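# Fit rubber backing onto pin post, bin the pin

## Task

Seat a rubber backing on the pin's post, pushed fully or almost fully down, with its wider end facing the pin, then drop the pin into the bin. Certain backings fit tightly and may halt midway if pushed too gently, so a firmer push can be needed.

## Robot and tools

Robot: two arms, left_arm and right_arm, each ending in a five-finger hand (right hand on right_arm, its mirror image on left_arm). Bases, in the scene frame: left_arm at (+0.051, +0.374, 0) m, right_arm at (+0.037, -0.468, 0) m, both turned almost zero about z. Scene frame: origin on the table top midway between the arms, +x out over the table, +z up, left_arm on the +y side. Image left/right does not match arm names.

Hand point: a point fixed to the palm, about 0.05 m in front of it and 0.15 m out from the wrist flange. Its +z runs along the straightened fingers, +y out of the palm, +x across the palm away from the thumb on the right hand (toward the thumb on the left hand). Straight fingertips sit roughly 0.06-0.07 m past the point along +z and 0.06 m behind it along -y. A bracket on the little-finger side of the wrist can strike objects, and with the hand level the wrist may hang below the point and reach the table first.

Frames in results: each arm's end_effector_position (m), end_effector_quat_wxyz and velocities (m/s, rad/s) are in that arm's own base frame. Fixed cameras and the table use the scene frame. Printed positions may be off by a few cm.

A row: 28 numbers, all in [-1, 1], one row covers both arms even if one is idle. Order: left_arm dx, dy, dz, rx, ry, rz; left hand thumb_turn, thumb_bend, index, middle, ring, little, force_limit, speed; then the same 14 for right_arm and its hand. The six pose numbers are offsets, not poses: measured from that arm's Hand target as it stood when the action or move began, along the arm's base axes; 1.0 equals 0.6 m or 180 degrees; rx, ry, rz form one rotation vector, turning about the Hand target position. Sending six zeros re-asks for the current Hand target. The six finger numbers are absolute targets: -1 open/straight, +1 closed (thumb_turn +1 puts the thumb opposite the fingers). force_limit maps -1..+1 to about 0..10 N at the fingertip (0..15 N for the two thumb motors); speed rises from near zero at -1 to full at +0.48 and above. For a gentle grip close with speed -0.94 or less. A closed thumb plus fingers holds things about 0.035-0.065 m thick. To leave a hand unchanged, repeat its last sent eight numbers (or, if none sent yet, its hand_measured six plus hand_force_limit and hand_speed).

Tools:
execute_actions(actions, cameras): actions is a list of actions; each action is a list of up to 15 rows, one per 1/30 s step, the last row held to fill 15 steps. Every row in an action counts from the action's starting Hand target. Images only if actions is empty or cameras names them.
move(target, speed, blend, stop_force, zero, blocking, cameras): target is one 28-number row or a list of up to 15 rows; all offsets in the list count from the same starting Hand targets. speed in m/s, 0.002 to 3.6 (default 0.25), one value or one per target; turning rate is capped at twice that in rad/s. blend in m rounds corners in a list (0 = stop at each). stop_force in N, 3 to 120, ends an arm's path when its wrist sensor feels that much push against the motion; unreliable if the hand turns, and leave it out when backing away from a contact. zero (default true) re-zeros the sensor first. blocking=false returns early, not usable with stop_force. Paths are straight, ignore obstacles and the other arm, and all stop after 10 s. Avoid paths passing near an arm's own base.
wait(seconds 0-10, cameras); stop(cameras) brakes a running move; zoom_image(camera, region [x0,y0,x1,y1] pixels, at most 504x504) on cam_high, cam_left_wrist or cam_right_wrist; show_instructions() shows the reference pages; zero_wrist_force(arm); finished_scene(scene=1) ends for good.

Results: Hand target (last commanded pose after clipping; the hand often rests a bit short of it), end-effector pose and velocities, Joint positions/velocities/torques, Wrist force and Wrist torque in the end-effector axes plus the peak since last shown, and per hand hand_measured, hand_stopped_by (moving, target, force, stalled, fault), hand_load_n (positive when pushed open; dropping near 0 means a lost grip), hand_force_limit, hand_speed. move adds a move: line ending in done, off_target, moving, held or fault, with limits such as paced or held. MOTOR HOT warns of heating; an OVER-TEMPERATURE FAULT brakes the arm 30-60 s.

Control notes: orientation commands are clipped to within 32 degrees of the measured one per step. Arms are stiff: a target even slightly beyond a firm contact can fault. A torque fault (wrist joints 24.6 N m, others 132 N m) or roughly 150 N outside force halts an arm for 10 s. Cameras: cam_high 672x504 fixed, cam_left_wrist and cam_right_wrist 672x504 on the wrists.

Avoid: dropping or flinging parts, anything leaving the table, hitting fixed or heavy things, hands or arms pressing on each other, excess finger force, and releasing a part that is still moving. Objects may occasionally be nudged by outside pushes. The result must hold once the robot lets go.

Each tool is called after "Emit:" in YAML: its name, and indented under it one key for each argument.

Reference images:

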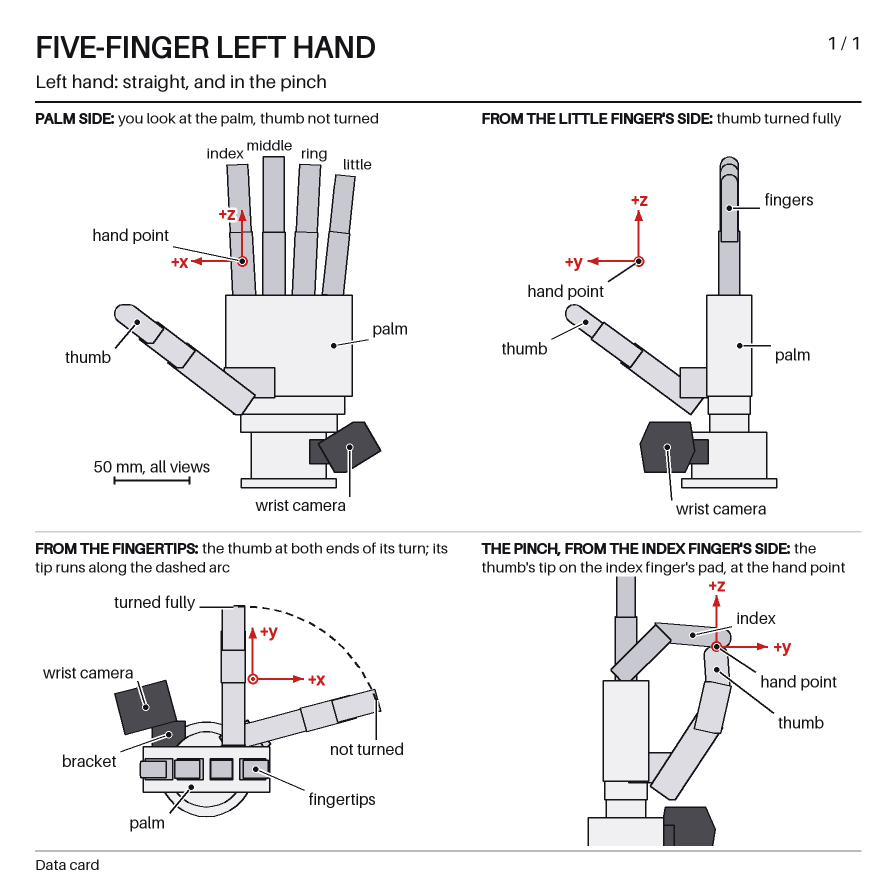

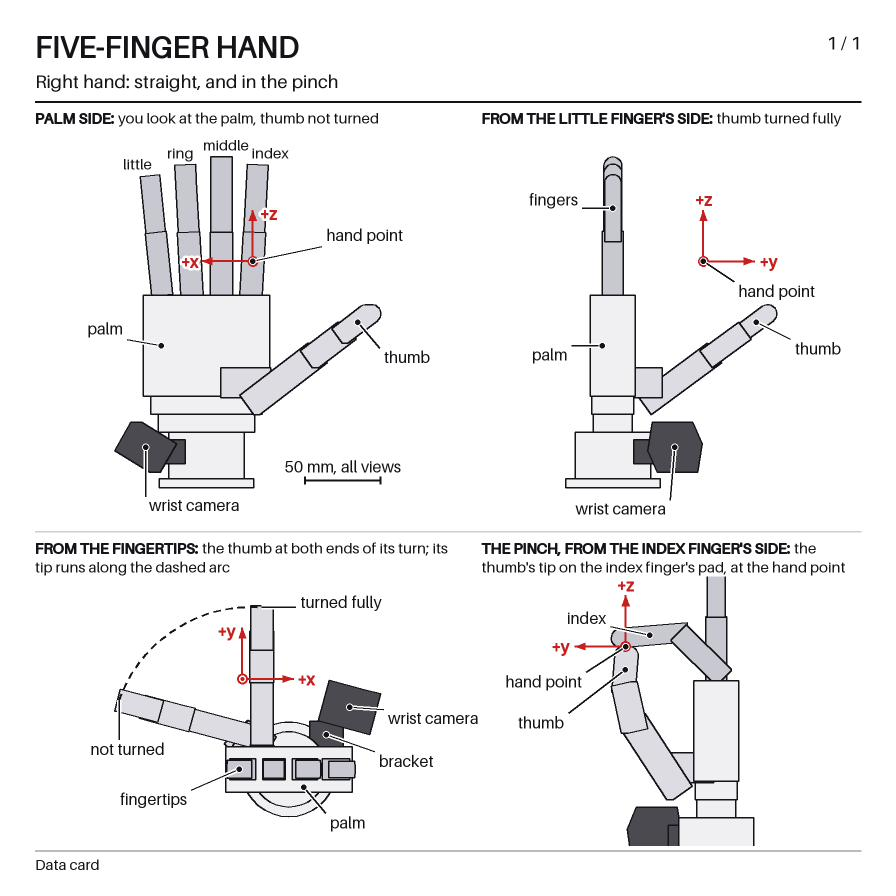

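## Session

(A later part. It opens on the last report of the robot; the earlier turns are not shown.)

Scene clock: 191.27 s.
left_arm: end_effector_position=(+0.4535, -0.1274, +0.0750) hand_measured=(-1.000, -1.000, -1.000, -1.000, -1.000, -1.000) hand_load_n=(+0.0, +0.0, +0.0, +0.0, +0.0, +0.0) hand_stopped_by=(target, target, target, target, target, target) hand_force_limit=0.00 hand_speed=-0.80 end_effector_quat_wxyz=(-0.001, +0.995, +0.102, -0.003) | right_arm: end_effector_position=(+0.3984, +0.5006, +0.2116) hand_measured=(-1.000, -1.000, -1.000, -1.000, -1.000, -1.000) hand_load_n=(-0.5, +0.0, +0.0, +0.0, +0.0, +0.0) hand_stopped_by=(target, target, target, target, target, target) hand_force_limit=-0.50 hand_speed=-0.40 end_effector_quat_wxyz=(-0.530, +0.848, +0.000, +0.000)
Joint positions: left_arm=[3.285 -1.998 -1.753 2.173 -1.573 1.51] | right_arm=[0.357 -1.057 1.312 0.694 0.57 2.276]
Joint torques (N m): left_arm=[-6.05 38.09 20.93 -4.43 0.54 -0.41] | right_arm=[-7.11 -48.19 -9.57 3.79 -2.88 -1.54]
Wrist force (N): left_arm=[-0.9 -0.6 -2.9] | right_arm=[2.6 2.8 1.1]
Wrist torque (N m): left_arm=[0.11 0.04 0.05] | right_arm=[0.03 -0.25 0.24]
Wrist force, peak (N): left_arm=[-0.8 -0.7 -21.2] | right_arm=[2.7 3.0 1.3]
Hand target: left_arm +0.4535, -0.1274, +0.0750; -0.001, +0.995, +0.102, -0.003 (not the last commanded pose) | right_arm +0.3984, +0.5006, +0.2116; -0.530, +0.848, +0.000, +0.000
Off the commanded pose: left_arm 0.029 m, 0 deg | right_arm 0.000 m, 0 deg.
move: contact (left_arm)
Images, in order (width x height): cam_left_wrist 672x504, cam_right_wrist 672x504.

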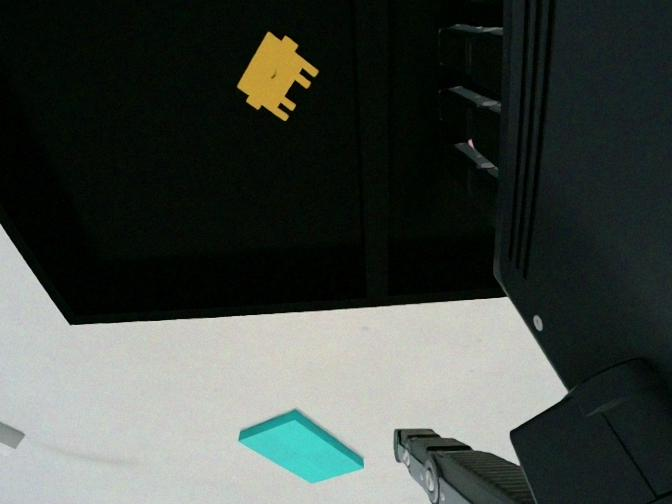

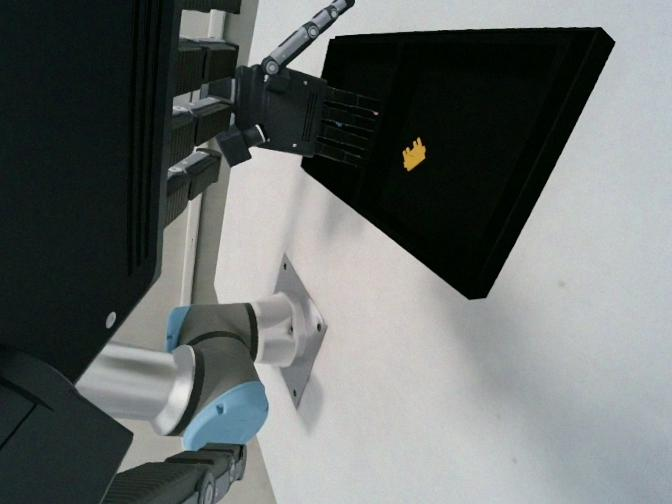

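Emit:
move:
  target:
    - [0,0,0.0042,0,0,0,-1,-1,-1,-1,-1,-1,0,-0.8,0,0,0,0,0,0,-1,-1,-1,-1,-1,-1,-0.5,-0.4]
    - [0,0.0667,0.0042,0,0,0,-1,-1,-1,-1,-1,-1,0,-0.8,0,0,0,0,0,0,-1,-1,-1,-1,-1,-1,-0.5,-0.4]
  speed: 0.04
  cameras: ["cam_left_wrist","cam_right_wrist"]

Emit:
zoom_image:
  camera: "cam_right_wrist"
  region: [270, 60, 410, 180]

Scene clock: 194.23 s.
left_arm: end_effector_position=(+0.4535, -0.0875, +0.0775) hand_measured=(-1.000, -1.000, -1.000, -1.000, -1.000, -1.000) hand_load_n=(+0.0, +0.0, +0.0, +0.0, +0.0, +0.0) hand_stopped_by=(target, target, target, target, target, target) hand_force_limit=0.00 hand_speed=-0.80 end_effector_quat_wxyz=(-0.001, +0.995, +0.102, -0.003) | right_arm: end_effector_position=(+0.3984, +0.5006, +0.2116) hand_measured=(-1.000, -1.000, -1.000, -1.000, -1.000, -1.000) hand_load_n=(-0.5, +0.0, +0.0, +0.0, +0.0, +0.0) hand_stopped_by=(target, target, target, target, target, target) hand_force_limit=-0.50 hand_speed=-0.40 end_effector_quat_wxyz=(-0.530, +0.848, +0.000, +0.000)
Joint positions: left_arm=[3.384 -1.983 -1.768 2.173 -1.574 1.609] | right_arm=[0.357 -1.057 1.312 0.694 0.57 2.276]
Joint torques (N m): left_arm=[10.62 38.79 3.25 0.03 0.91 1.55] | right_arm=[-6.86 -47.28 -9.27 3.85 -2.87 -1.61]
Wrist force (N): left_arm=[-0.3 0.0 1.1] | right_arm=[2.6 2.9 0.9]
Wrist torque (N m): left_arm=[-0.10 0.14 -0.09] | right_arm=[0.07 -0.24 0.25]
Wrist force, peak (N): left_arm=[-0.9 -0.3 -3.2] | right_arm=[2.7 3.0 1.1]
Hand target: left_arm +0.4535, -0.0874, +0.0775; -0.001, +0.995, +0.102, -0.003 | right_arm +0.3984, +0.5006, +0.2116; -0.530, +0.848, +0.000, +0.000
Off the commanded pose: left_arm 0.000 m, 0 deg | right_arm 0.000 m, 0 deg.
move: done
Images, in order (width x height): cam_left_wrist 672x504, cam_right_wrist 672x504.

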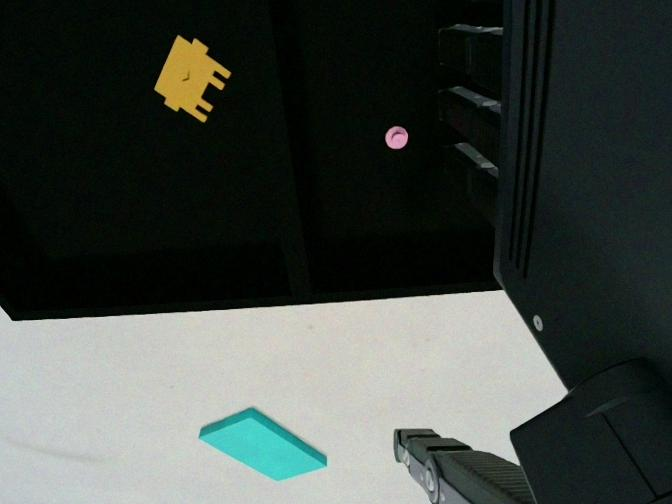

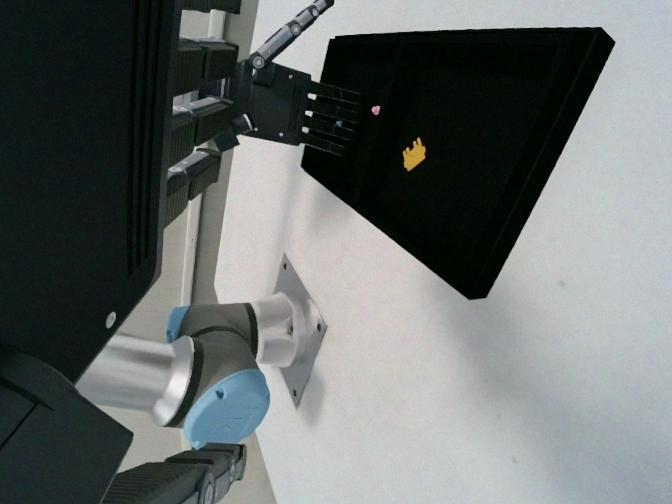

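Scaled by 3.600 from the camera's 672x504 image, which has a finer 960x720 frame.

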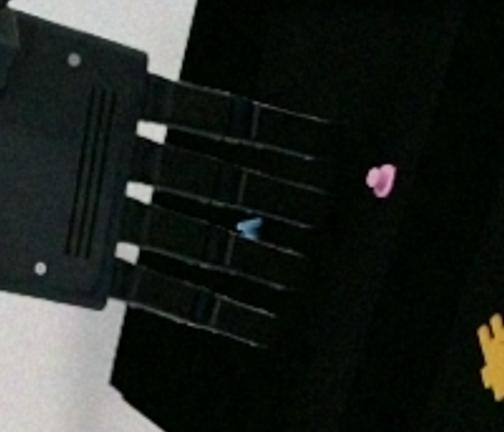

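Emit:
zoom_image:
  camera: "cam_left_wrist"
  region: [370, 60, 510, 200]

Emit:
zoom_image:
  camera: "cam_right_wrist"
  region: [310, 70, 400, 160]

Emit:
wait:
  seconds: 0.2
  cameras: ["cam_high"]

Emit:
zoom_image:
  camera: "cam_high"
  region: [440, 240, 560, 350]

Scaled by 3.600 from the camera's 672x504 image, which has a finer 960x720 frame.

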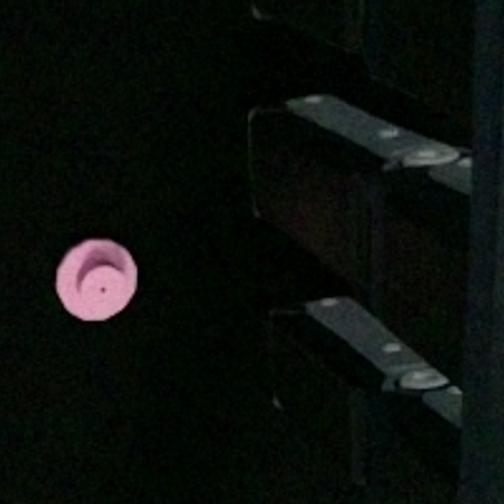

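Scaled by 5.600 from the camera's 672x504 image, which has a finer 960x720 frame.

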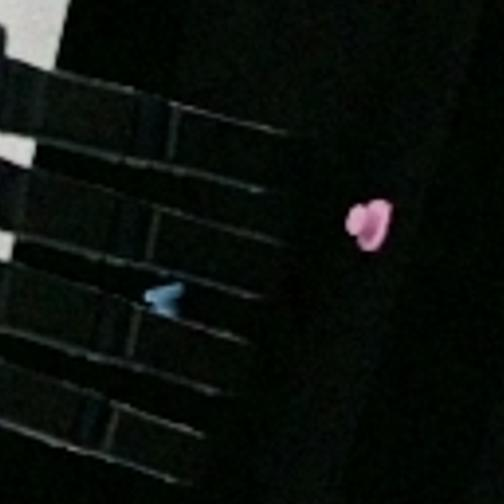

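Scene clock: 201.87 s.
left_arm: end_effector_position=(+0.4535, -0.0874, +0.0775) hand_measured=(-1.000, -1.000, -1.000, -1.000, -1.000, -1.000) hand_load_n=(+0.0, +0.0, +0.0, +0.0, +0.0, +0.0) hand_stopped_by=(target, target, target, target, target, target) hand_force_limit=0.00 hand_speed=-0.80 end_effector_quat_wxyz=(-0.001, +0.995, +0.102, -0.003) | right_arm: end_effector_position=(+0.3984, +0.5006, +0.2116) hand_measured=(-1.000, -1.000, -1.000, -1.000, -1.000, -1.000) hand_load_n=(-0.5, +0.0, +0.0, +0.0, +0.0, +0.0) hand_stopped_by=(target, target, target, target, target, target) hand_force_limit=-0.50 hand_speed=-0.40 end_effector_quat_wxyz=(-0.530, +0.848, +0.000, +0.000)
Joint positions: left_arm=[3.385 -1.983 -1.768 2.173 -1.573 1.609] | right_arm=[0.357 -1.057 1.312 0.694 0.57 2.276]
Joint torques (N m): left_arm=[11.73 38.24 2.95 0.02 1.06 1.64] | right_arm=[-7.36 -47.17 -10.16 3.87 -2.88 -1.57]
Wrist force (N): left_arm=[-0.6 0.1 1.1] | right_arm=[2.6 2.7 1.3]
Wrist torque (N m): left_arm=[-0.10 0.18 -0.09] | right_arm=[0.02 -0.27 0.25]
Wrist force, peak (N): left_arm=[-0.4 0.1 1.2] | right_arm=[2.6 3.1 1.3]
Hand target: left_arm +0.4535, -0.0874, +0.0775; -0.001, +0.995, +0.102, -0.003 | right_arm +0.3984, +0.5006, +0.2116; -0.530, +0.848, +0.000, +0.000
Off the commanded pose: left_arm 0.000 m, 0 deg | right_arm 0.000 m, 0 deg.
wait: 0.20 s; at rest from the start
Images, in order (width x height): cam_high 672x504.

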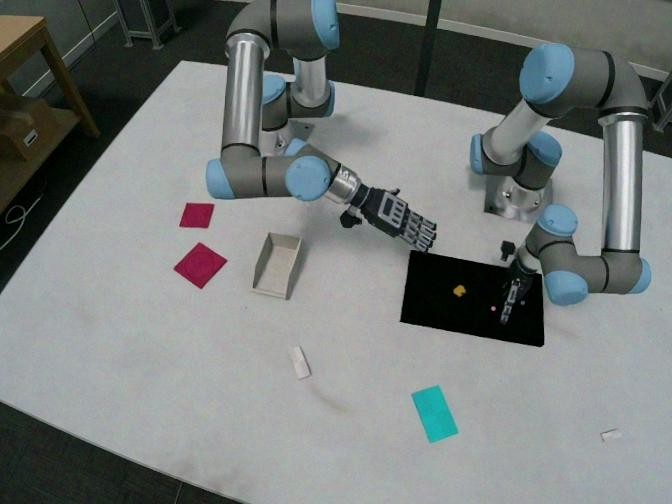

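Scaled by 4.200 from the camera's 672x504 image, which has a finer 960x720 frame.

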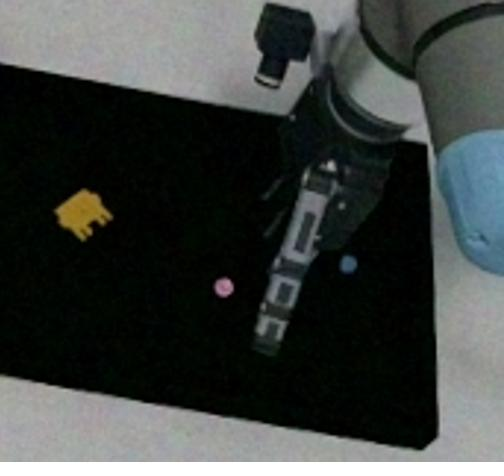

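Emit:
move:
  target:
    - [-0.0227,0,0.045,0,0,0,-1,-1,-1,-1,-1,-1,0,-0.8,0,0,0,0,0,0,-1,-1,-1,-1,-1,-1,-0.5,-0.4]
    - [-0.0227,-0.085,0.045,0,0,0,-1,-1,-1,-1,-1,-1,0,-0.8,0,0,0,0,0,0,-1,-1,-1,-1,-1,-1,-0.5,-0.4]
    - [-0.0227,-0.085,0.001,0,0,0,-1,-1,-1,-1,-1,-1,0,-0.8,0,0,0,0,0,0,-1,-1,-1,-1,-1,-1,-0.5,-0.4]
  speed: [0.08,0.1,0.04]
  cameras: ["cam_left_wrist","cam_right_wrist"]

Emit:
zoom_image:
  camera: "cam_left_wrist"
  region: [400, 80, 520, 200]

Emit:
zoom_image:
  camera: "cam_right_wrist"
  region: [310, 70, 400, 160]

Scene clock: 207.17 s.
left_arm: end_effector_position=(+0.4399, -0.1384, +0.0783) hand_measured=(-1.000, -1.000, -1.000, -1.000, -1.000, -1.000) hand_load_n=(+0.0, +0.0, +0.0, +0.0, +0.0, +0.0) hand_stopped_by=(target, target, target, target, target, target) hand_force_limit=0.00 hand_speed=-0.80 end_effector_quat_wxyz=(-0.001, +0.995, +0.102, -0.003) | right_arm: end_effector_position=(+0.3984, +0.5006, +0.2116) hand_measured=(-1.000, -1.000, -1.000, -1.000, -1.000, -1.000) hand_load_n=(-0.5, +0.0, +0.0, +0.0, +0.0, -0.5) hand_stopped_by=(target, target, target, target, target, target) hand_force_limit=-0.50 hand_speed=-0.40 end_effector_quat_wxyz=(-0.530, +0.848, +0.000, +0.000)
Joint positions: left_arm=[3.262 -1.97 -1.786 2.178 -1.573 1.486] | right_arm=[0.357 -1.057 1.312 0.694 0.57 2.276]
Joint torques (N m): left_arm=[-11.25 23.82 2.68 0.03 -0.85 -1.63] | right_arm=[-6.9 -46.3 -10.19 3.74 -2.66 -1.6]
Wrist force (N): left_arm=[-0.3 0.4 0.7] | right_arm=[2.7 2.8 1.2]
Wrist torque (N m): left_arm=[-0.02 0.11 0.08] | right_arm=[0.04 -0.27 0.24]
Wrist force, peak (N): left_arm=[-0.4 -0.1 1.4] | right_arm=[2.6 3.1 1.4]
Hand target: left_arm +0.4399, -0.1384, +0.0781; -0.001, +0.995, +0.102, -0.003 | right_arm +0.3984, +0.5006, +0.2116; -0.530, +0.848, +0.000, +0.000
Off the commanded pose: left_arm 0.000 m, 0 deg | right_arm 0.000 m, 0 deg.
move: done
Images, in order (width x height): cam_left_wrist 672x504, cam_right_wrist 672x504.

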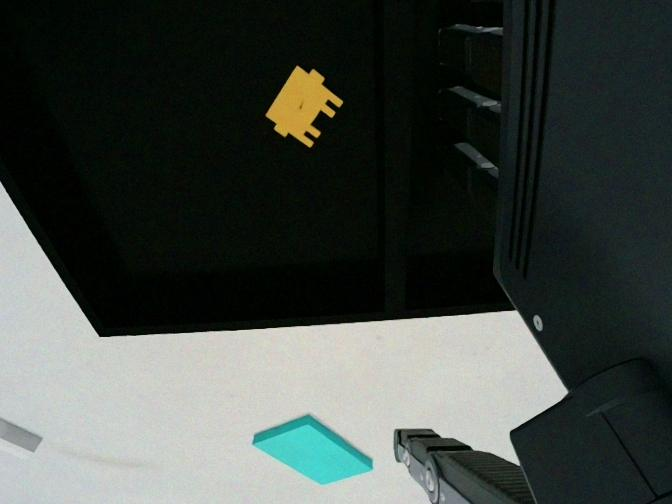

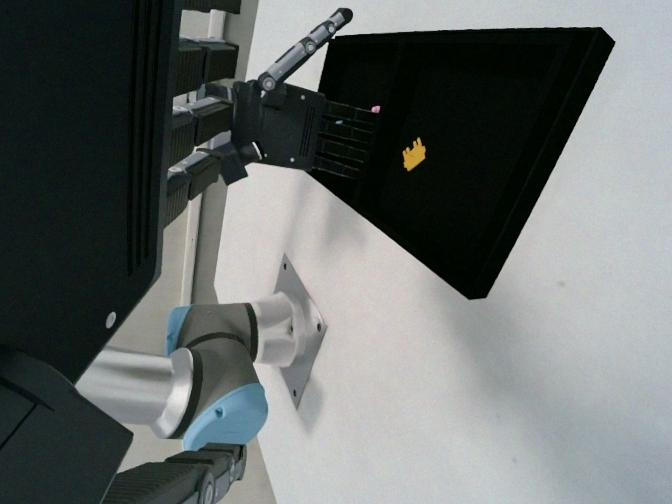

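Scaled by 4.200 from the camera's 672x504 image, which has a finer 960x720 frame.

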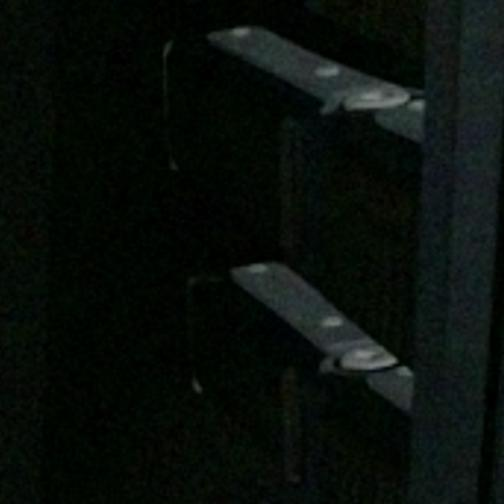

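Scaled by 5.600 from the camera's 672x504 image, which has a finer 960x720 frame.

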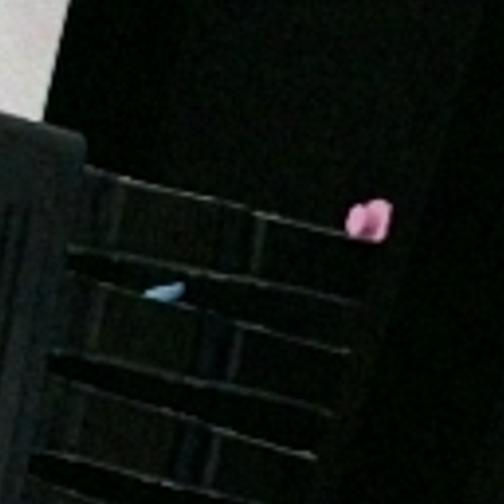

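Emit:
move:
  target: [0,0.0533,0,0,0,0,-1,-1,-1,-1,-1,-1,0,-0.8,0,0,0,0,0,0,-1,-1,-1,-1,-1,-1,-0.5,-0.4]
  speed: 0.03
  cameras: ["cam_left_wrist","cam_right_wrist"]

Emit:
zoom_image:
  camera: "cam_right_wrist"
  region: [310, 70, 400, 160]

Scene clock: 209.63 s.
left_arm: end_effector_position=(+0.4399, -0.1065, +0.0781) hand_measured=(-1.000, -1.000, -1.000, -1.000, -1.000, -1.000) hand_load_n=(+0.0, +0.0, +0.0, +0.0, +0.0, -0.5) hand_stopped_by=(target, target, target, target, target, target) hand_force_limit=0.00 hand_speed=-0.80 end_effector_quat_wxyz=(-0.001, +0.995, +0.102, -0.003) | right_arm: end_effector_position=(+0.3984, +0.5006, +0.2116) hand_measured=(-1.000, -1.000, -1.000, -1.000, -1.000, -1.000) hand_load_n=(+0.0, +0.0, +0.0, +0.0, +0.0, +0.0) hand_stopped_by=(target, target, target, target, target, target) hand_force_limit=-0.50 hand_speed=-0.40 end_effector_quat_wxyz=(-0.530, +0.848, +0.000, +0.000)
Joint positions: left_arm=[3.344 -1.959 -1.803 2.184 -1.573 1.568] | right_arm=[0.357 -1.057 1.312 0.694 0.57 2.276]
Joint torques (N m): left_arm=[12.49 37.98 3.67 -0.07 0.18 1.85] | right_arm=[-6.79 -46.86 -9.94 3.65 -2.77 -1.52]
Wrist force (N): left_arm=[-0.6 0.2 0.7] | right_arm=[2.5 2.7 1.1]
Wrist torque (N m): left_arm=[-0.05 0.16 -0.11] | right_arm=[0.02 -0.23 0.23]
Wrist force, peak (N): left_arm=[-0.4 0.0 1.4] | right_arm=[2.8 3.0 1.2]
Hand target: left_arm +0.4399, -0.1064, +0.0781; -0.001, +0.995, +0.102, -0.003 | right_arm +0.3984, +0.5006, +0.2116; -0.530, +0.848, +0.000, +0.000
Off the commanded pose: left_arm 0.000 m, 0 deg | right_arm 0.000 m, 0 deg.
move: done
Images, in order (width x height): cam_left_wrist 672x504, cam_right_wrist 672x504.

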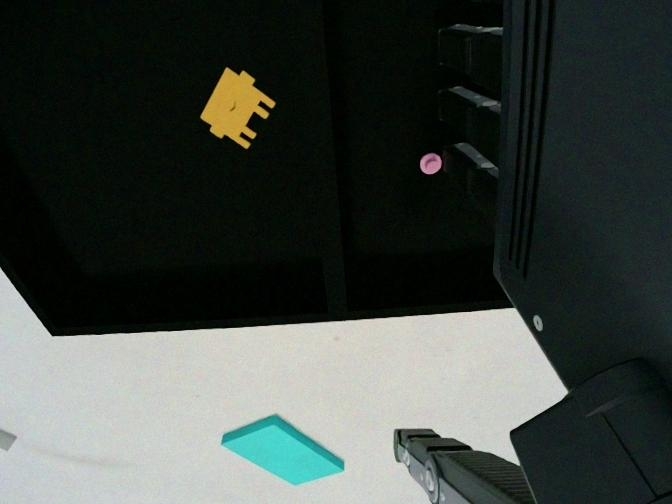

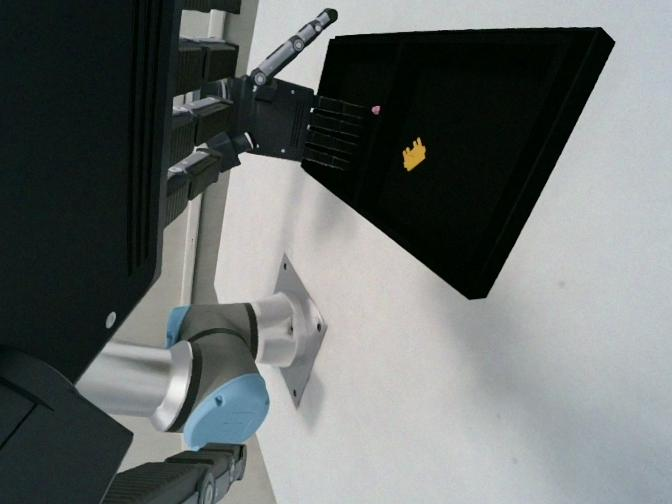

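Scaled by 5.600 from the camera's 672x504 image, which has a finer 960x720 frame.

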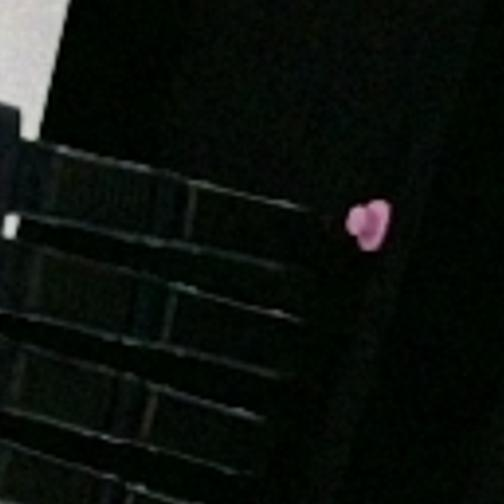

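Emit:
move:
  target:
    - [0,0,0.04,0,0,0,-1,-1,-1,-1,-1,-1,0,-0.8,0,0,0,0,0,0,-1,-1,-1,-1,-1,-1,-0.5,-0.4]
    - [0.0292,-0.05,0.04,0,0,0,-1,-1,-1,-1,-1,-1,0,-0.8,0,0,0,0,0,0,-1,-1,-1,-1,-1,-1,-0.5,-0.4]
    - [0.0292,-0.05,-0.0025,0,0,0,-1,-1,-1,-1,-1,-1,0,-0.8,0,0,0,0,0,0,-1,-1,-1,-1,-1,-1,-0.5,-0.4]
  speed: [0.08,0.1,0.03]
  cameras: ["cam_left_wrist","cam_right_wrist"]

Emit:
zoom_image:
  camera: "cam_right_wrist"
  region: [310, 70, 400, 160]

Scene clock: 218.60 s.
left_arm: end_effector_position=(+0.4574, -0.1364, +0.0768) hand_measured=(-1.000, -1.000, -1.000, -1.000, -1.000, -1.000) hand_load_n=(+0.0, +0.0, +0.0, +0.0, +0.0, +0.0) hand_stopped_by=(target, target, target, target, target, target) hand_force_limit=0.00 hand_speed=-0.80 end_effector_quat_wxyz=(-0.001, +0.995, +0.102, -0.003) | right_arm: end_effector_position=(+0.3984, +0.5006, +0.2116) hand_measured=(-1.000, -1.000, -1.000, -1.000, -1.000, -1.000) hand_load_n=(+0.0, +0.0, +0.0, +0.0, +0.0, +0.0) hand_stopped_by=(target, target, target, target, target, target) hand_force_limit=-0.50 hand_speed=-0.40 end_effector_quat_wxyz=(-0.530, +0.848, +0.000, +0.000)
Joint positions: left_arm=[3.262 -2.007 -1.734 2.163 -1.573 1.486] | right_arm=[0.357 -1.057 1.312 0.694 0.57 2.276]
Joint torques (N m): left_arm=[-11.16 25.03 2.35 -0.07 -1.16 -1.61] | right_arm=[-6.44 -46.17 -10.49 3.7 -2.46 -1.5]
Wrist force (N): left_arm=[-0.3 0.2 0.7] | right_arm=[2.6 2.6 1.1]
Wrist torque (N m): left_arm=[-0.02 0.11 0.05] | right_arm=[0.01 -0.26 0.24]
Wrist force, peak (N): left_arm=[-0.3 -0.1 1.5] | right_arm=[2.9 2.9 1.3]
Hand target: left_arm +0.4574, -0.1364, +0.0766; -0.001, +0.995, +0.102, -0.003 | right_arm +0.3984, +0.5006, +0.2116; -0.530, +0.848, +0.000, +0.000
Off the commanded pose: left_arm 0.000 m, 0 deg | right_arm 0.000 m, 0 deg.
move: done
Images, in order (width x height): cam_left_wrist 672x504, cam_right_wrist 672x504.

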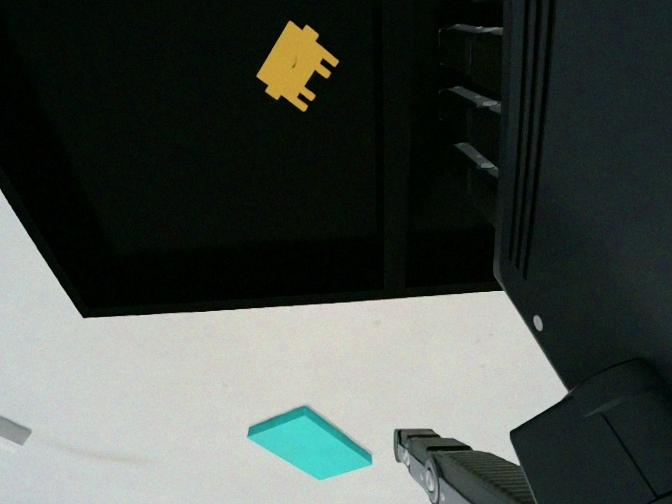

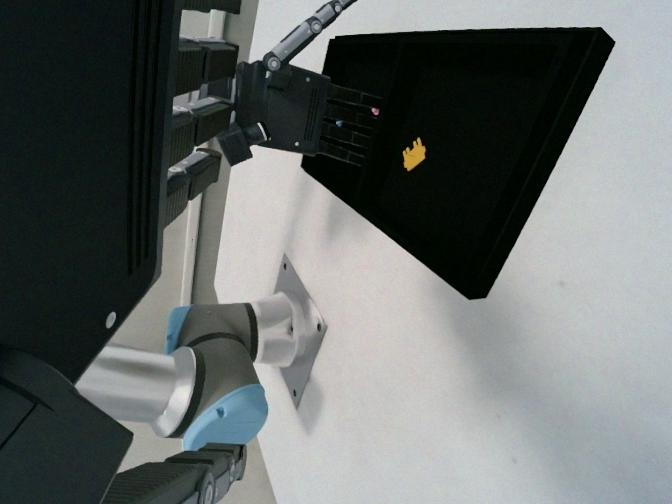

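Scaled by 5.600 from the camera's 672x504 image, which has a finer 960x720 frame.

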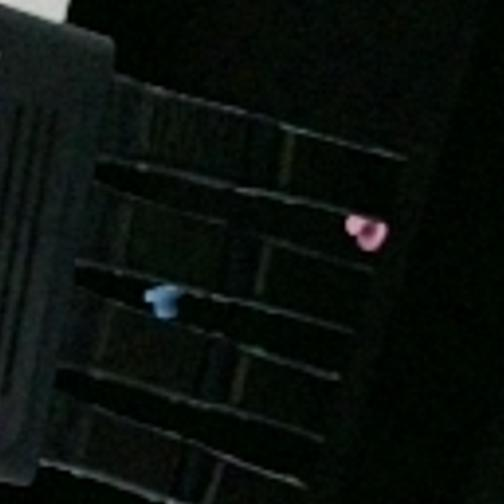

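Emit:
move:
  target:
    - [0,0,0.08,0,0,0,-1,-1,-1,-1,-1,-1,0,-0.8,0,0,0,0,0,0,-1,-1,-1,-1,-1,-1,-0.5,-0.4]
    - [-0.1,0.05,0.12,0,0,0,-1,-1,-1,-1,-1,-1,0,-0.8,0,0,0,0,0,0,-1,-1,-1,-1,-1,-1,-0.5,-0.4]
  speed: [0.08,0.15]
  blend: [0.02,0]
  cameras: ["cam_left_wrist","cam_right_wrist"]

Emit:
zoom_image:
  camera: "cam_right_wrist"
  region: [310, 70, 400, 160]

Emit:
zoom_image:
  camera: "cam_left_wrist"
  region: [370, 60, 510, 200]

Scene clock: 222.17 s.
left_arm: end_effector_position=(+0.3975, -0.1065, +0.1486) hand_measured=(-1.000, -1.000, -1.000, -1.000, -1.000, -1.000) hand_load_n=(+0.0, +0.0, +0.0, +0.0, +0.0, +0.0) hand_stopped_by=(target, target, target, target, target, target) hand_force_limit=0.00 hand_speed=-0.80 end_effector_quat_wxyz=(-0.001, +0.995, +0.102, -0.003) | right_arm: end_effector_position=(+0.3984, +0.5006, +0.2116) hand_measured=(-1.000, -1.000, -1.000, -1.000, -1.000, -1.000) hand_load_n=(-0.5, +0.0, +0.0, +0.0, +0.0, +0.0) hand_stopped_by=(target, target, target, target, target, target) hand_force_limit=-0.50 hand_speed=-0.40 end_effector_quat_wxyz=(-0.530, +0.848, +0.000, +0.000)
Joint positions: left_arm=[3.37 -1.776 -1.842 2.041 -1.573 1.594] | right_arm=[0.357 -1.057 1.312 0.694 0.57 2.276]
Joint torques (N m): left_arm=[11.76 30.55 4.09 -5.09 1.45 1.6] | right_arm=[-6.42 -46.04 -10.96 3.49 -2.39 -1.55]
Wrist force (N): left_arm=[-0.5 0.2 0.7] | right_arm=[2.5 2.8 1.1]
Wrist torque (N m): left_arm=[-0.04 0.15 -0.08] | right_arm=[0.04 -0.25 0.24]
Wrist force, peak (N): left_arm=[-0.3 0.2 1.6] | right_arm=[2.7 3.1 1.4]
Hand target: left_arm +0.3974, -0.1064, +0.1486; -0.001, +0.995, +0.102, -0.003 | right_arm +0.3984, +0.5006, +0.2116; -0.530, +0.848, +0.000, +0.000
Off the commanded pose: left_arm 0.000 m, 0 deg | right_arm 0.000 m, 0 deg.
move: done
Images, in order (width x height): cam_left_wrist 672x504, cam_right_wrist 672x504.

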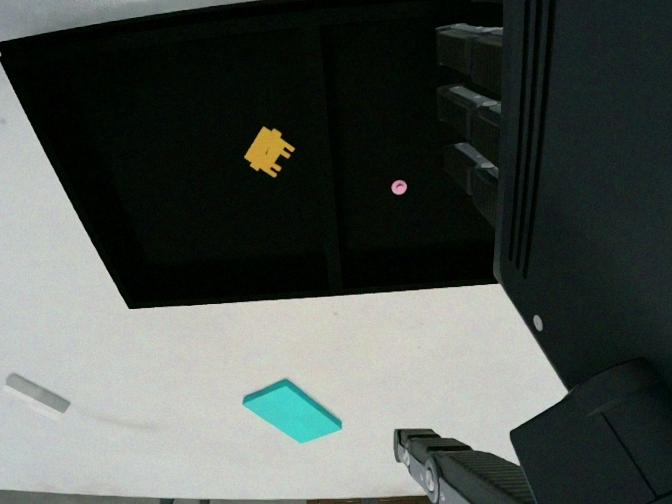

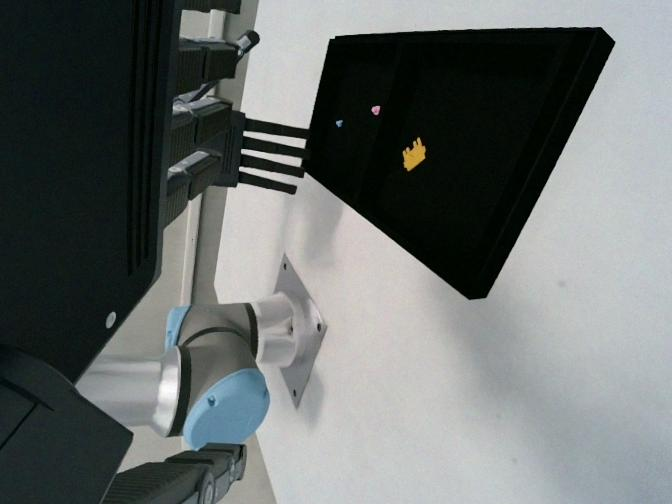

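Scaled by 5.600 from the camera's 672x504 image, which has a finer 960x720 frame.

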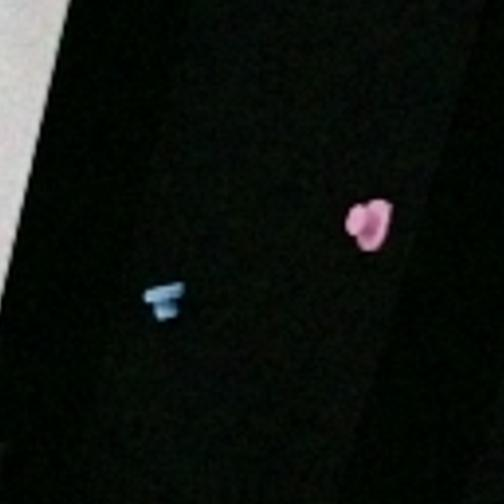

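Scaled by 3.600 from the camera's 672x504 image, which has a finer 960x720 frame.

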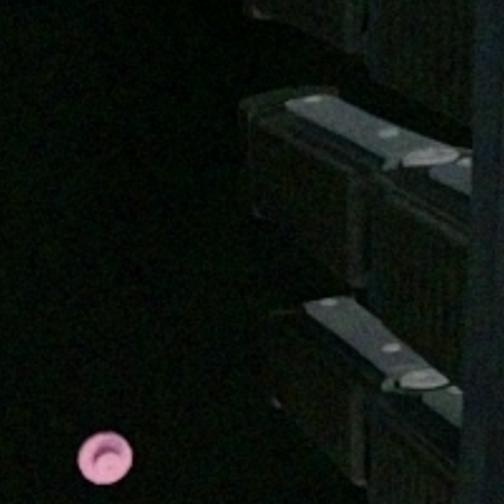

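Emit:
move:
  target:
    - [0.1,-0.05,-0.04,0,0,0,-1,-1,-1,-1,-1,-1,0,-0.8,0,0,0,0,0,0,-1,-1,-1,-1,-1,-1,-0.5,-0.4]
    - [0.1,-0.05,-0.12,0,0,0,-1,-1,-1,-1,-1,-1,0,-0.8,0,0,0,0,0,0,-1,-1,-1,-1,-1,-1,-0.5,-0.4]
    - [0.1,0.0142,-0.12,0,0,0,-1,-1,-1,-1,-1,-1,0,-0.8,0,0,0,0,0,0,-1,-1,-1,-1,-1,-1,-0.5,-0.4]
  speed: [0.12,0.06,0.03]
  cameras: ["cam_left_wrist","cam_right_wrist"]

Emit:
zoom_image:
  camera: "cam_right_wrist"
  region: [310, 70, 400, 160]

Scene clock: 227.33 s.
left_arm: end_effector_position=(+0.4574, -0.0980, +0.0766) hand_measured=(-1.000, -1.000, -1.000, -1.000, -1.000, -1.000) hand_load_n=(+0.0, +0.0, +0.0, -0.5, +0.0, +0.0) hand_stopped_by=(target, target, target, target, target, target) hand_force_limit=0.00 hand_speed=-0.80 end_effector_quat_wxyz=(-0.001, +0.995, +0.102, -0.003) | right_arm: end_effector_position=(+0.3984, +0.5006, +0.2116) hand_measured=(-1.000, -1.000, -1.000, -1.000, -1.000, -1.000) hand_load_n=(+0.0, +0.5, +0.0, +0.0, -0.5, +0.0) hand_stopped_by=(target, target, target, target, target, target) hand_force_limit=-0.50 hand_speed=-0.40 end_effector_quat_wxyz=(-0.530, +0.848, +0.000, +0.000)
Joint positions: left_arm=[3.356 -1.995 -1.753 2.17 -1.573 1.58] | right_arm=[0.357 -1.057 1.312 0.694 0.57 2.276]
Joint torques (N m): left_arm=[11.18 39.11 3.53 -0.01 0.02 2.11] | right_arm=[-7.12 -45.95 -10.76 3.49 -2.33 -1.54]
Wrist force (N): left_arm=[-0.2 -0.2 1.0] | right_arm=[2.8 2.8 1.1]
Wrist torque (N m): left_arm=[-0.12 0.11 -0.09] | right_arm=[0.05 -0.28 0.25]
Wrist force, peak (N): left_arm=[-0.9 0.0 1.1] | right_arm=[2.7 3.0 1.2]
Hand target: left_arm +0.4574, -0.0979, +0.0766; -0.001, +0.995, +0.102, -0.003 | right_arm +0.3984, +0.5006, +0.2116; -0.530, +0.848, +0.000, +0.000
Off the commanded pose: left_arm 0.000 m, 0 deg | right_arm 0.000 m, 0 deg.
move: done
Images, in order (width x height): cam_left_wrist 672x504, cam_right_wrist 672x504.

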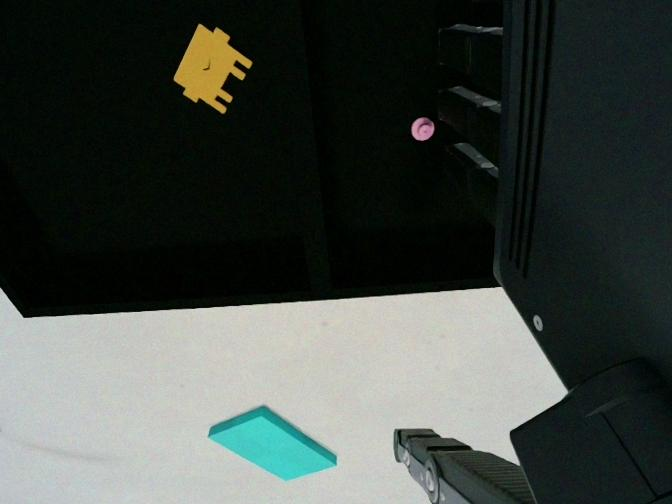

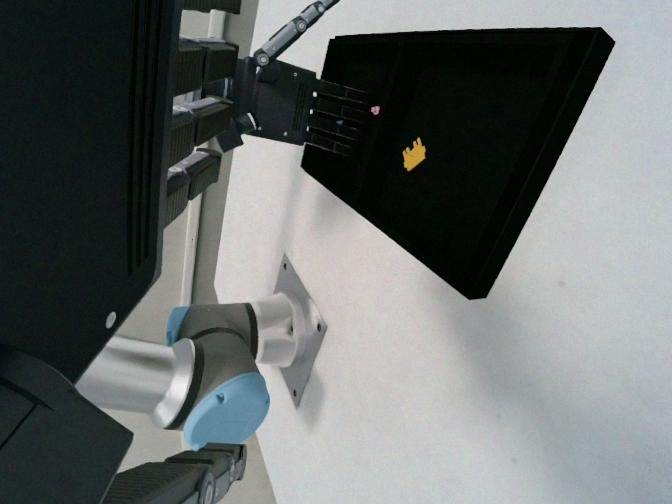

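Scaled by 5.600 from the camera's 672x504 image, which has a finer 960x720 frame.

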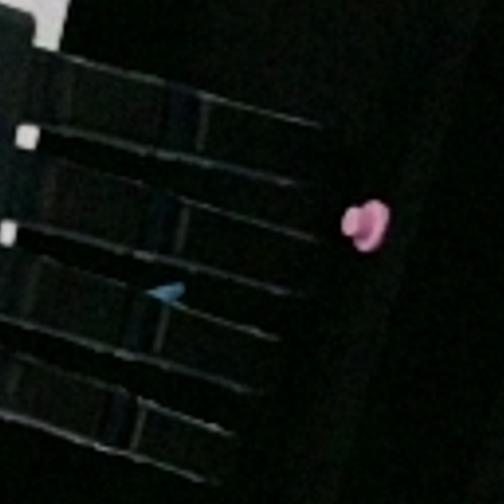

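Emit:
move:
  target: [0,0.01,-0.05,0,0,0,-1,-1,-1,-1,-1,-1,0,-0.8,0,0,0,0,0,0,-1,-1,-1,-1,-1,-1,-0.5,-0.4]
  speed: 0.008
  stop_force: 3
  cameras: ["cam_left_wrist","cam_right_wrist"]

Emit:
zoom_image:
  camera: "cam_right_wrist"
  region: [310, 70, 400, 160]

Scene clock: 229.83 s.
left_arm: end_effector_position=(+0.4574, -0.0975, +0.0750) hand_measured=(-1.000, -1.000, -1.000, -1.000, -1.000, -1.000) hand_load_n=(+0.0, +0.0, +0.0, -1.0, +0.0, +0.0) hand_stopped_by=(target, target, target, target, target, target) hand_force_limit=0.00 hand_speed=-0.80 end_effector_quat_wxyz=(-0.001, +0.995, +0.102, -0.003) | right_arm: end_effector_position=(+0.3984, +0.5006, +0.2116) hand_measured=(-1.000, -1.000, -1.000, -1.000, -1.000, -1.000) hand_load_n=(+0.0, +0.0, +0.0, +0.0, +0.0, +0.0) hand_stopped_by=(target, target, target, target, target, target) hand_force_limit=-0.50 hand_speed=-0.40 end_effector_quat_wxyz=(-0.530, +0.848, +0.000, +0.000)
Joint positions: left_arm=[3.357 -1.997 -1.755 2.174 -1.573 1.582] | right_arm=[0.357 -1.057 1.312 0.694 0.57 2.276]
Joint torques (N m): left_arm=[-10.44 37.8 21.07 -4.21 0.71 -1.46] | right_arm=[-6.28 -45.94 -10.95 3.33 -2.35 -1.63]
Wrist force (N): left_arm=[-1.2 0.6 -3.8] | right_arm=[2.6 2.8 1.2]
Wrist torque (N m): left_arm=[0.17 0.02 -0.15] | right_arm=[0.05 -0.26 0.24]
Wrist force, peak (N): left_arm=[-0.6 0.5 -12.1] | right_arm=[2.6 3.0 1.3]
Hand target: left_arm +0.4574, -0.0975, +0.0750; -0.001, +0.995, +0.102, -0.003 (not the last commanded pose) | right_arm +0.3984, +0.5006, +0.2116; -0.530, +0.848, +0.000, +0.000
Off the commanded pose: left_arm 0.029 m, 0 deg | right_arm 0.000 m, 0 deg.
move: contact (left_arm)
Images, in order (width x height): cam_left_wrist 672x504, cam_right_wrist 672x504.

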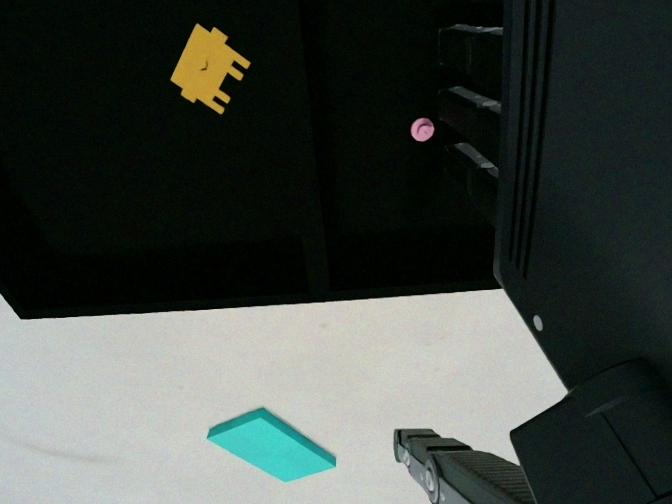

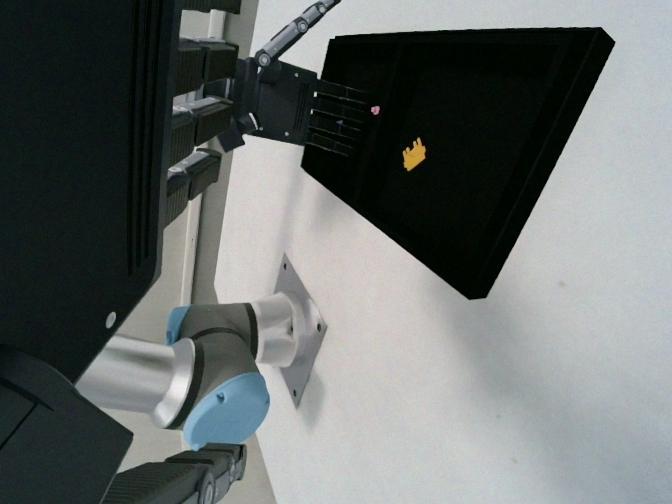

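Scaled by 5.600 from the camera's 672x504 image, which has a finer 960x720 frame.

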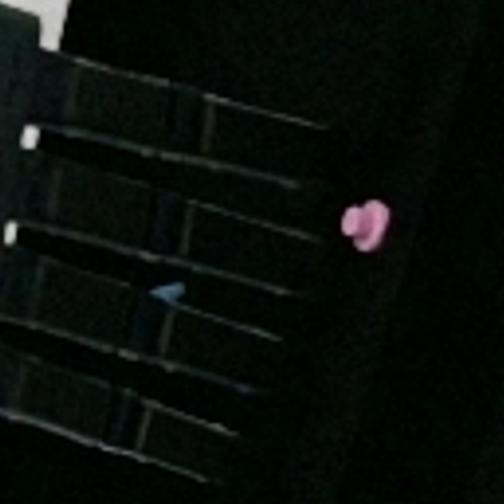

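Emit:
move:
  target:
    - [0,0,0.05,0,0,0,-1,-1,-1,-1,-1,-1,0,-0.8,0,0,0,0,0,0,-1,-1,-1,-1,-1,-1,-0.5,-0.4]
    - [0.0158,-0.0675,0.05,0,0,0,-1,-1,-1,-1,-1,-1,0,-0.8,0,0,0,0,0,0,-1,-1,-1,-1,-1,-1,-0.5,-0.4]
    - [0.0158,-0.0675,0.0025,0,0,0,-1,-1,-1,-1,-1,-1,0,-0.8,0,0,0,0,0,0,-1,-1,-1,-1,-1,-1,-0.5,-0.4]
    - [0.0158,0,0.0025,0,0,0,-1,-1,-1,-1,-1,-1,0,-0.8,0,0,0,0,0,0,-1,-1,-1,-1,-1,-1,-0.5,-0.4]
  speed: [0.1,0.12,0.04,0.03]
  cameras: ["cam_left_wrist","cam_right_wrist"]

Emit:
zoom_image:
  camera: "cam_right_wrist"
  region: [310, 70, 400, 160]

Scene clock: 235.53 s.
left_arm: end_effector_position=(+0.4669, -0.0977, +0.0765) hand_measured=(-1.000, -1.000, -1.000, -1.000, -1.000, -1.000) hand_load_n=(+0.0, +0.0, +0.0, +0.0, +0.0, +0.0) hand_stopped_by=(target, target, target, target, target, target) hand_force_limit=0.00 hand_speed=-0.80 end_effector_quat_wxyz=(-0.001, +0.995, +0.102, -0.003) end_effector_velocity=(+0.000, +0.001, +0.000) end_effector_angular_velocity=(-0.001, +0.000, -0.001) | right_arm: end_effector_position=(+0.3984, +0.5006, +0.2116) hand_measured=(-1.000, -1.000, -1.000, -1.000, -1.000, -1.000) hand_load_n=(+0.0, +0.0, +0.0, +0.0, +0.0, +0.0) hand_stopped_by=(target, target, target, target, target, target) hand_force_limit=-0.50 hand_speed=-0.40 end_effector_quat_wxyz=(-0.530, +0.848, +0.000, +0.000)
Joint positions: left_arm=[3.352 -2.014 -1.723 2.16 -1.573 1.576] | right_arm=[0.357 -1.057 1.312 0.694 0.57 2.276]
Joint velocities: left_arm=[0.004 0 0 0 0.001 0.005] | right_arm=[within noise]
Joint torques (N m): left_arm=[11.01 39.83 3.46 0.11 -0.06 1.47] | right_arm=[-6.63 -45.34 -11.27 3.39 -2.17 -1.48]
Wrist force (N): left_arm=[-0.7 -0.1 0.7] | right_arm=[2.4 2.7 1.1]
Wrist torque (N m): left_arm=[-0.08 0.18 -0.13] | right_arm=[0.03 -0.22 0.22]
Wrist force, peak (N): left_arm=[-1.3 0.4 -4.1] | right_arm=[2.7 3.0 1.4]
Hand target: left_arm +0.4669, -0.0975, +0.0765; -0.001, +0.995, +0.102, -0.003 | right_arm +0.3984, +0.5006, +0.2116; -0.530, +0.848, +0.000, +0.000
Off the commanded pose: left_arm 0.000 m, 0 deg | right_arm 0.000 m, 0 deg.
move: done
Images, in order (width x height): cam_left_wrist 672x504, cam_right_wrist 672x504.

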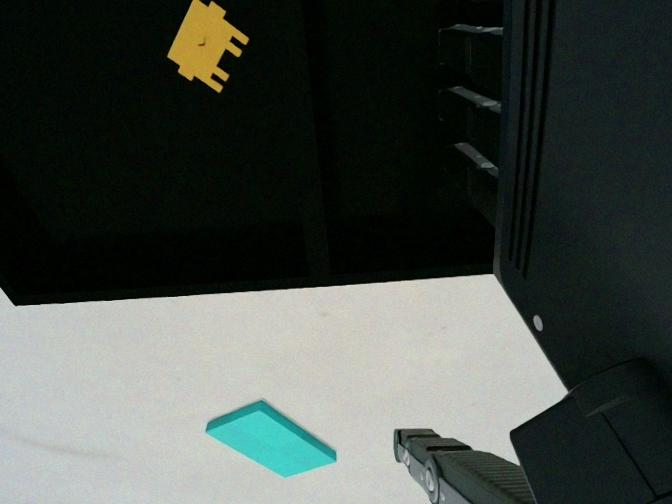

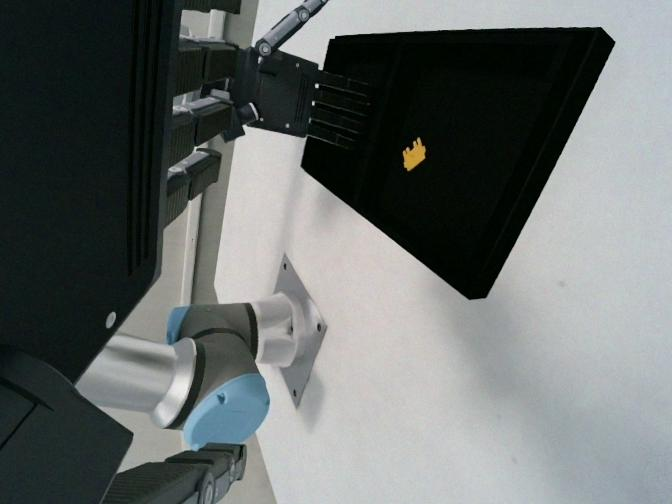

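Scaled by 5.600 from the camera's 672x504 image, which has a finer 960x720 frame.

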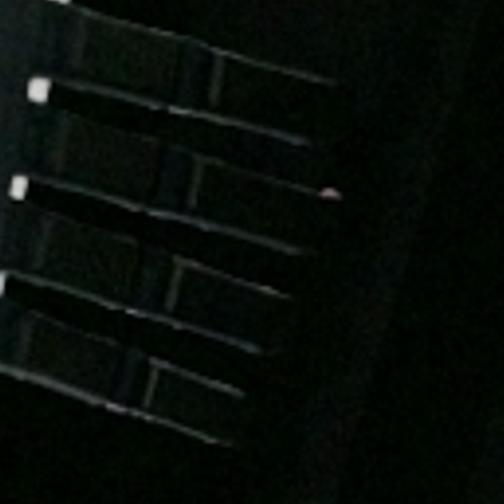

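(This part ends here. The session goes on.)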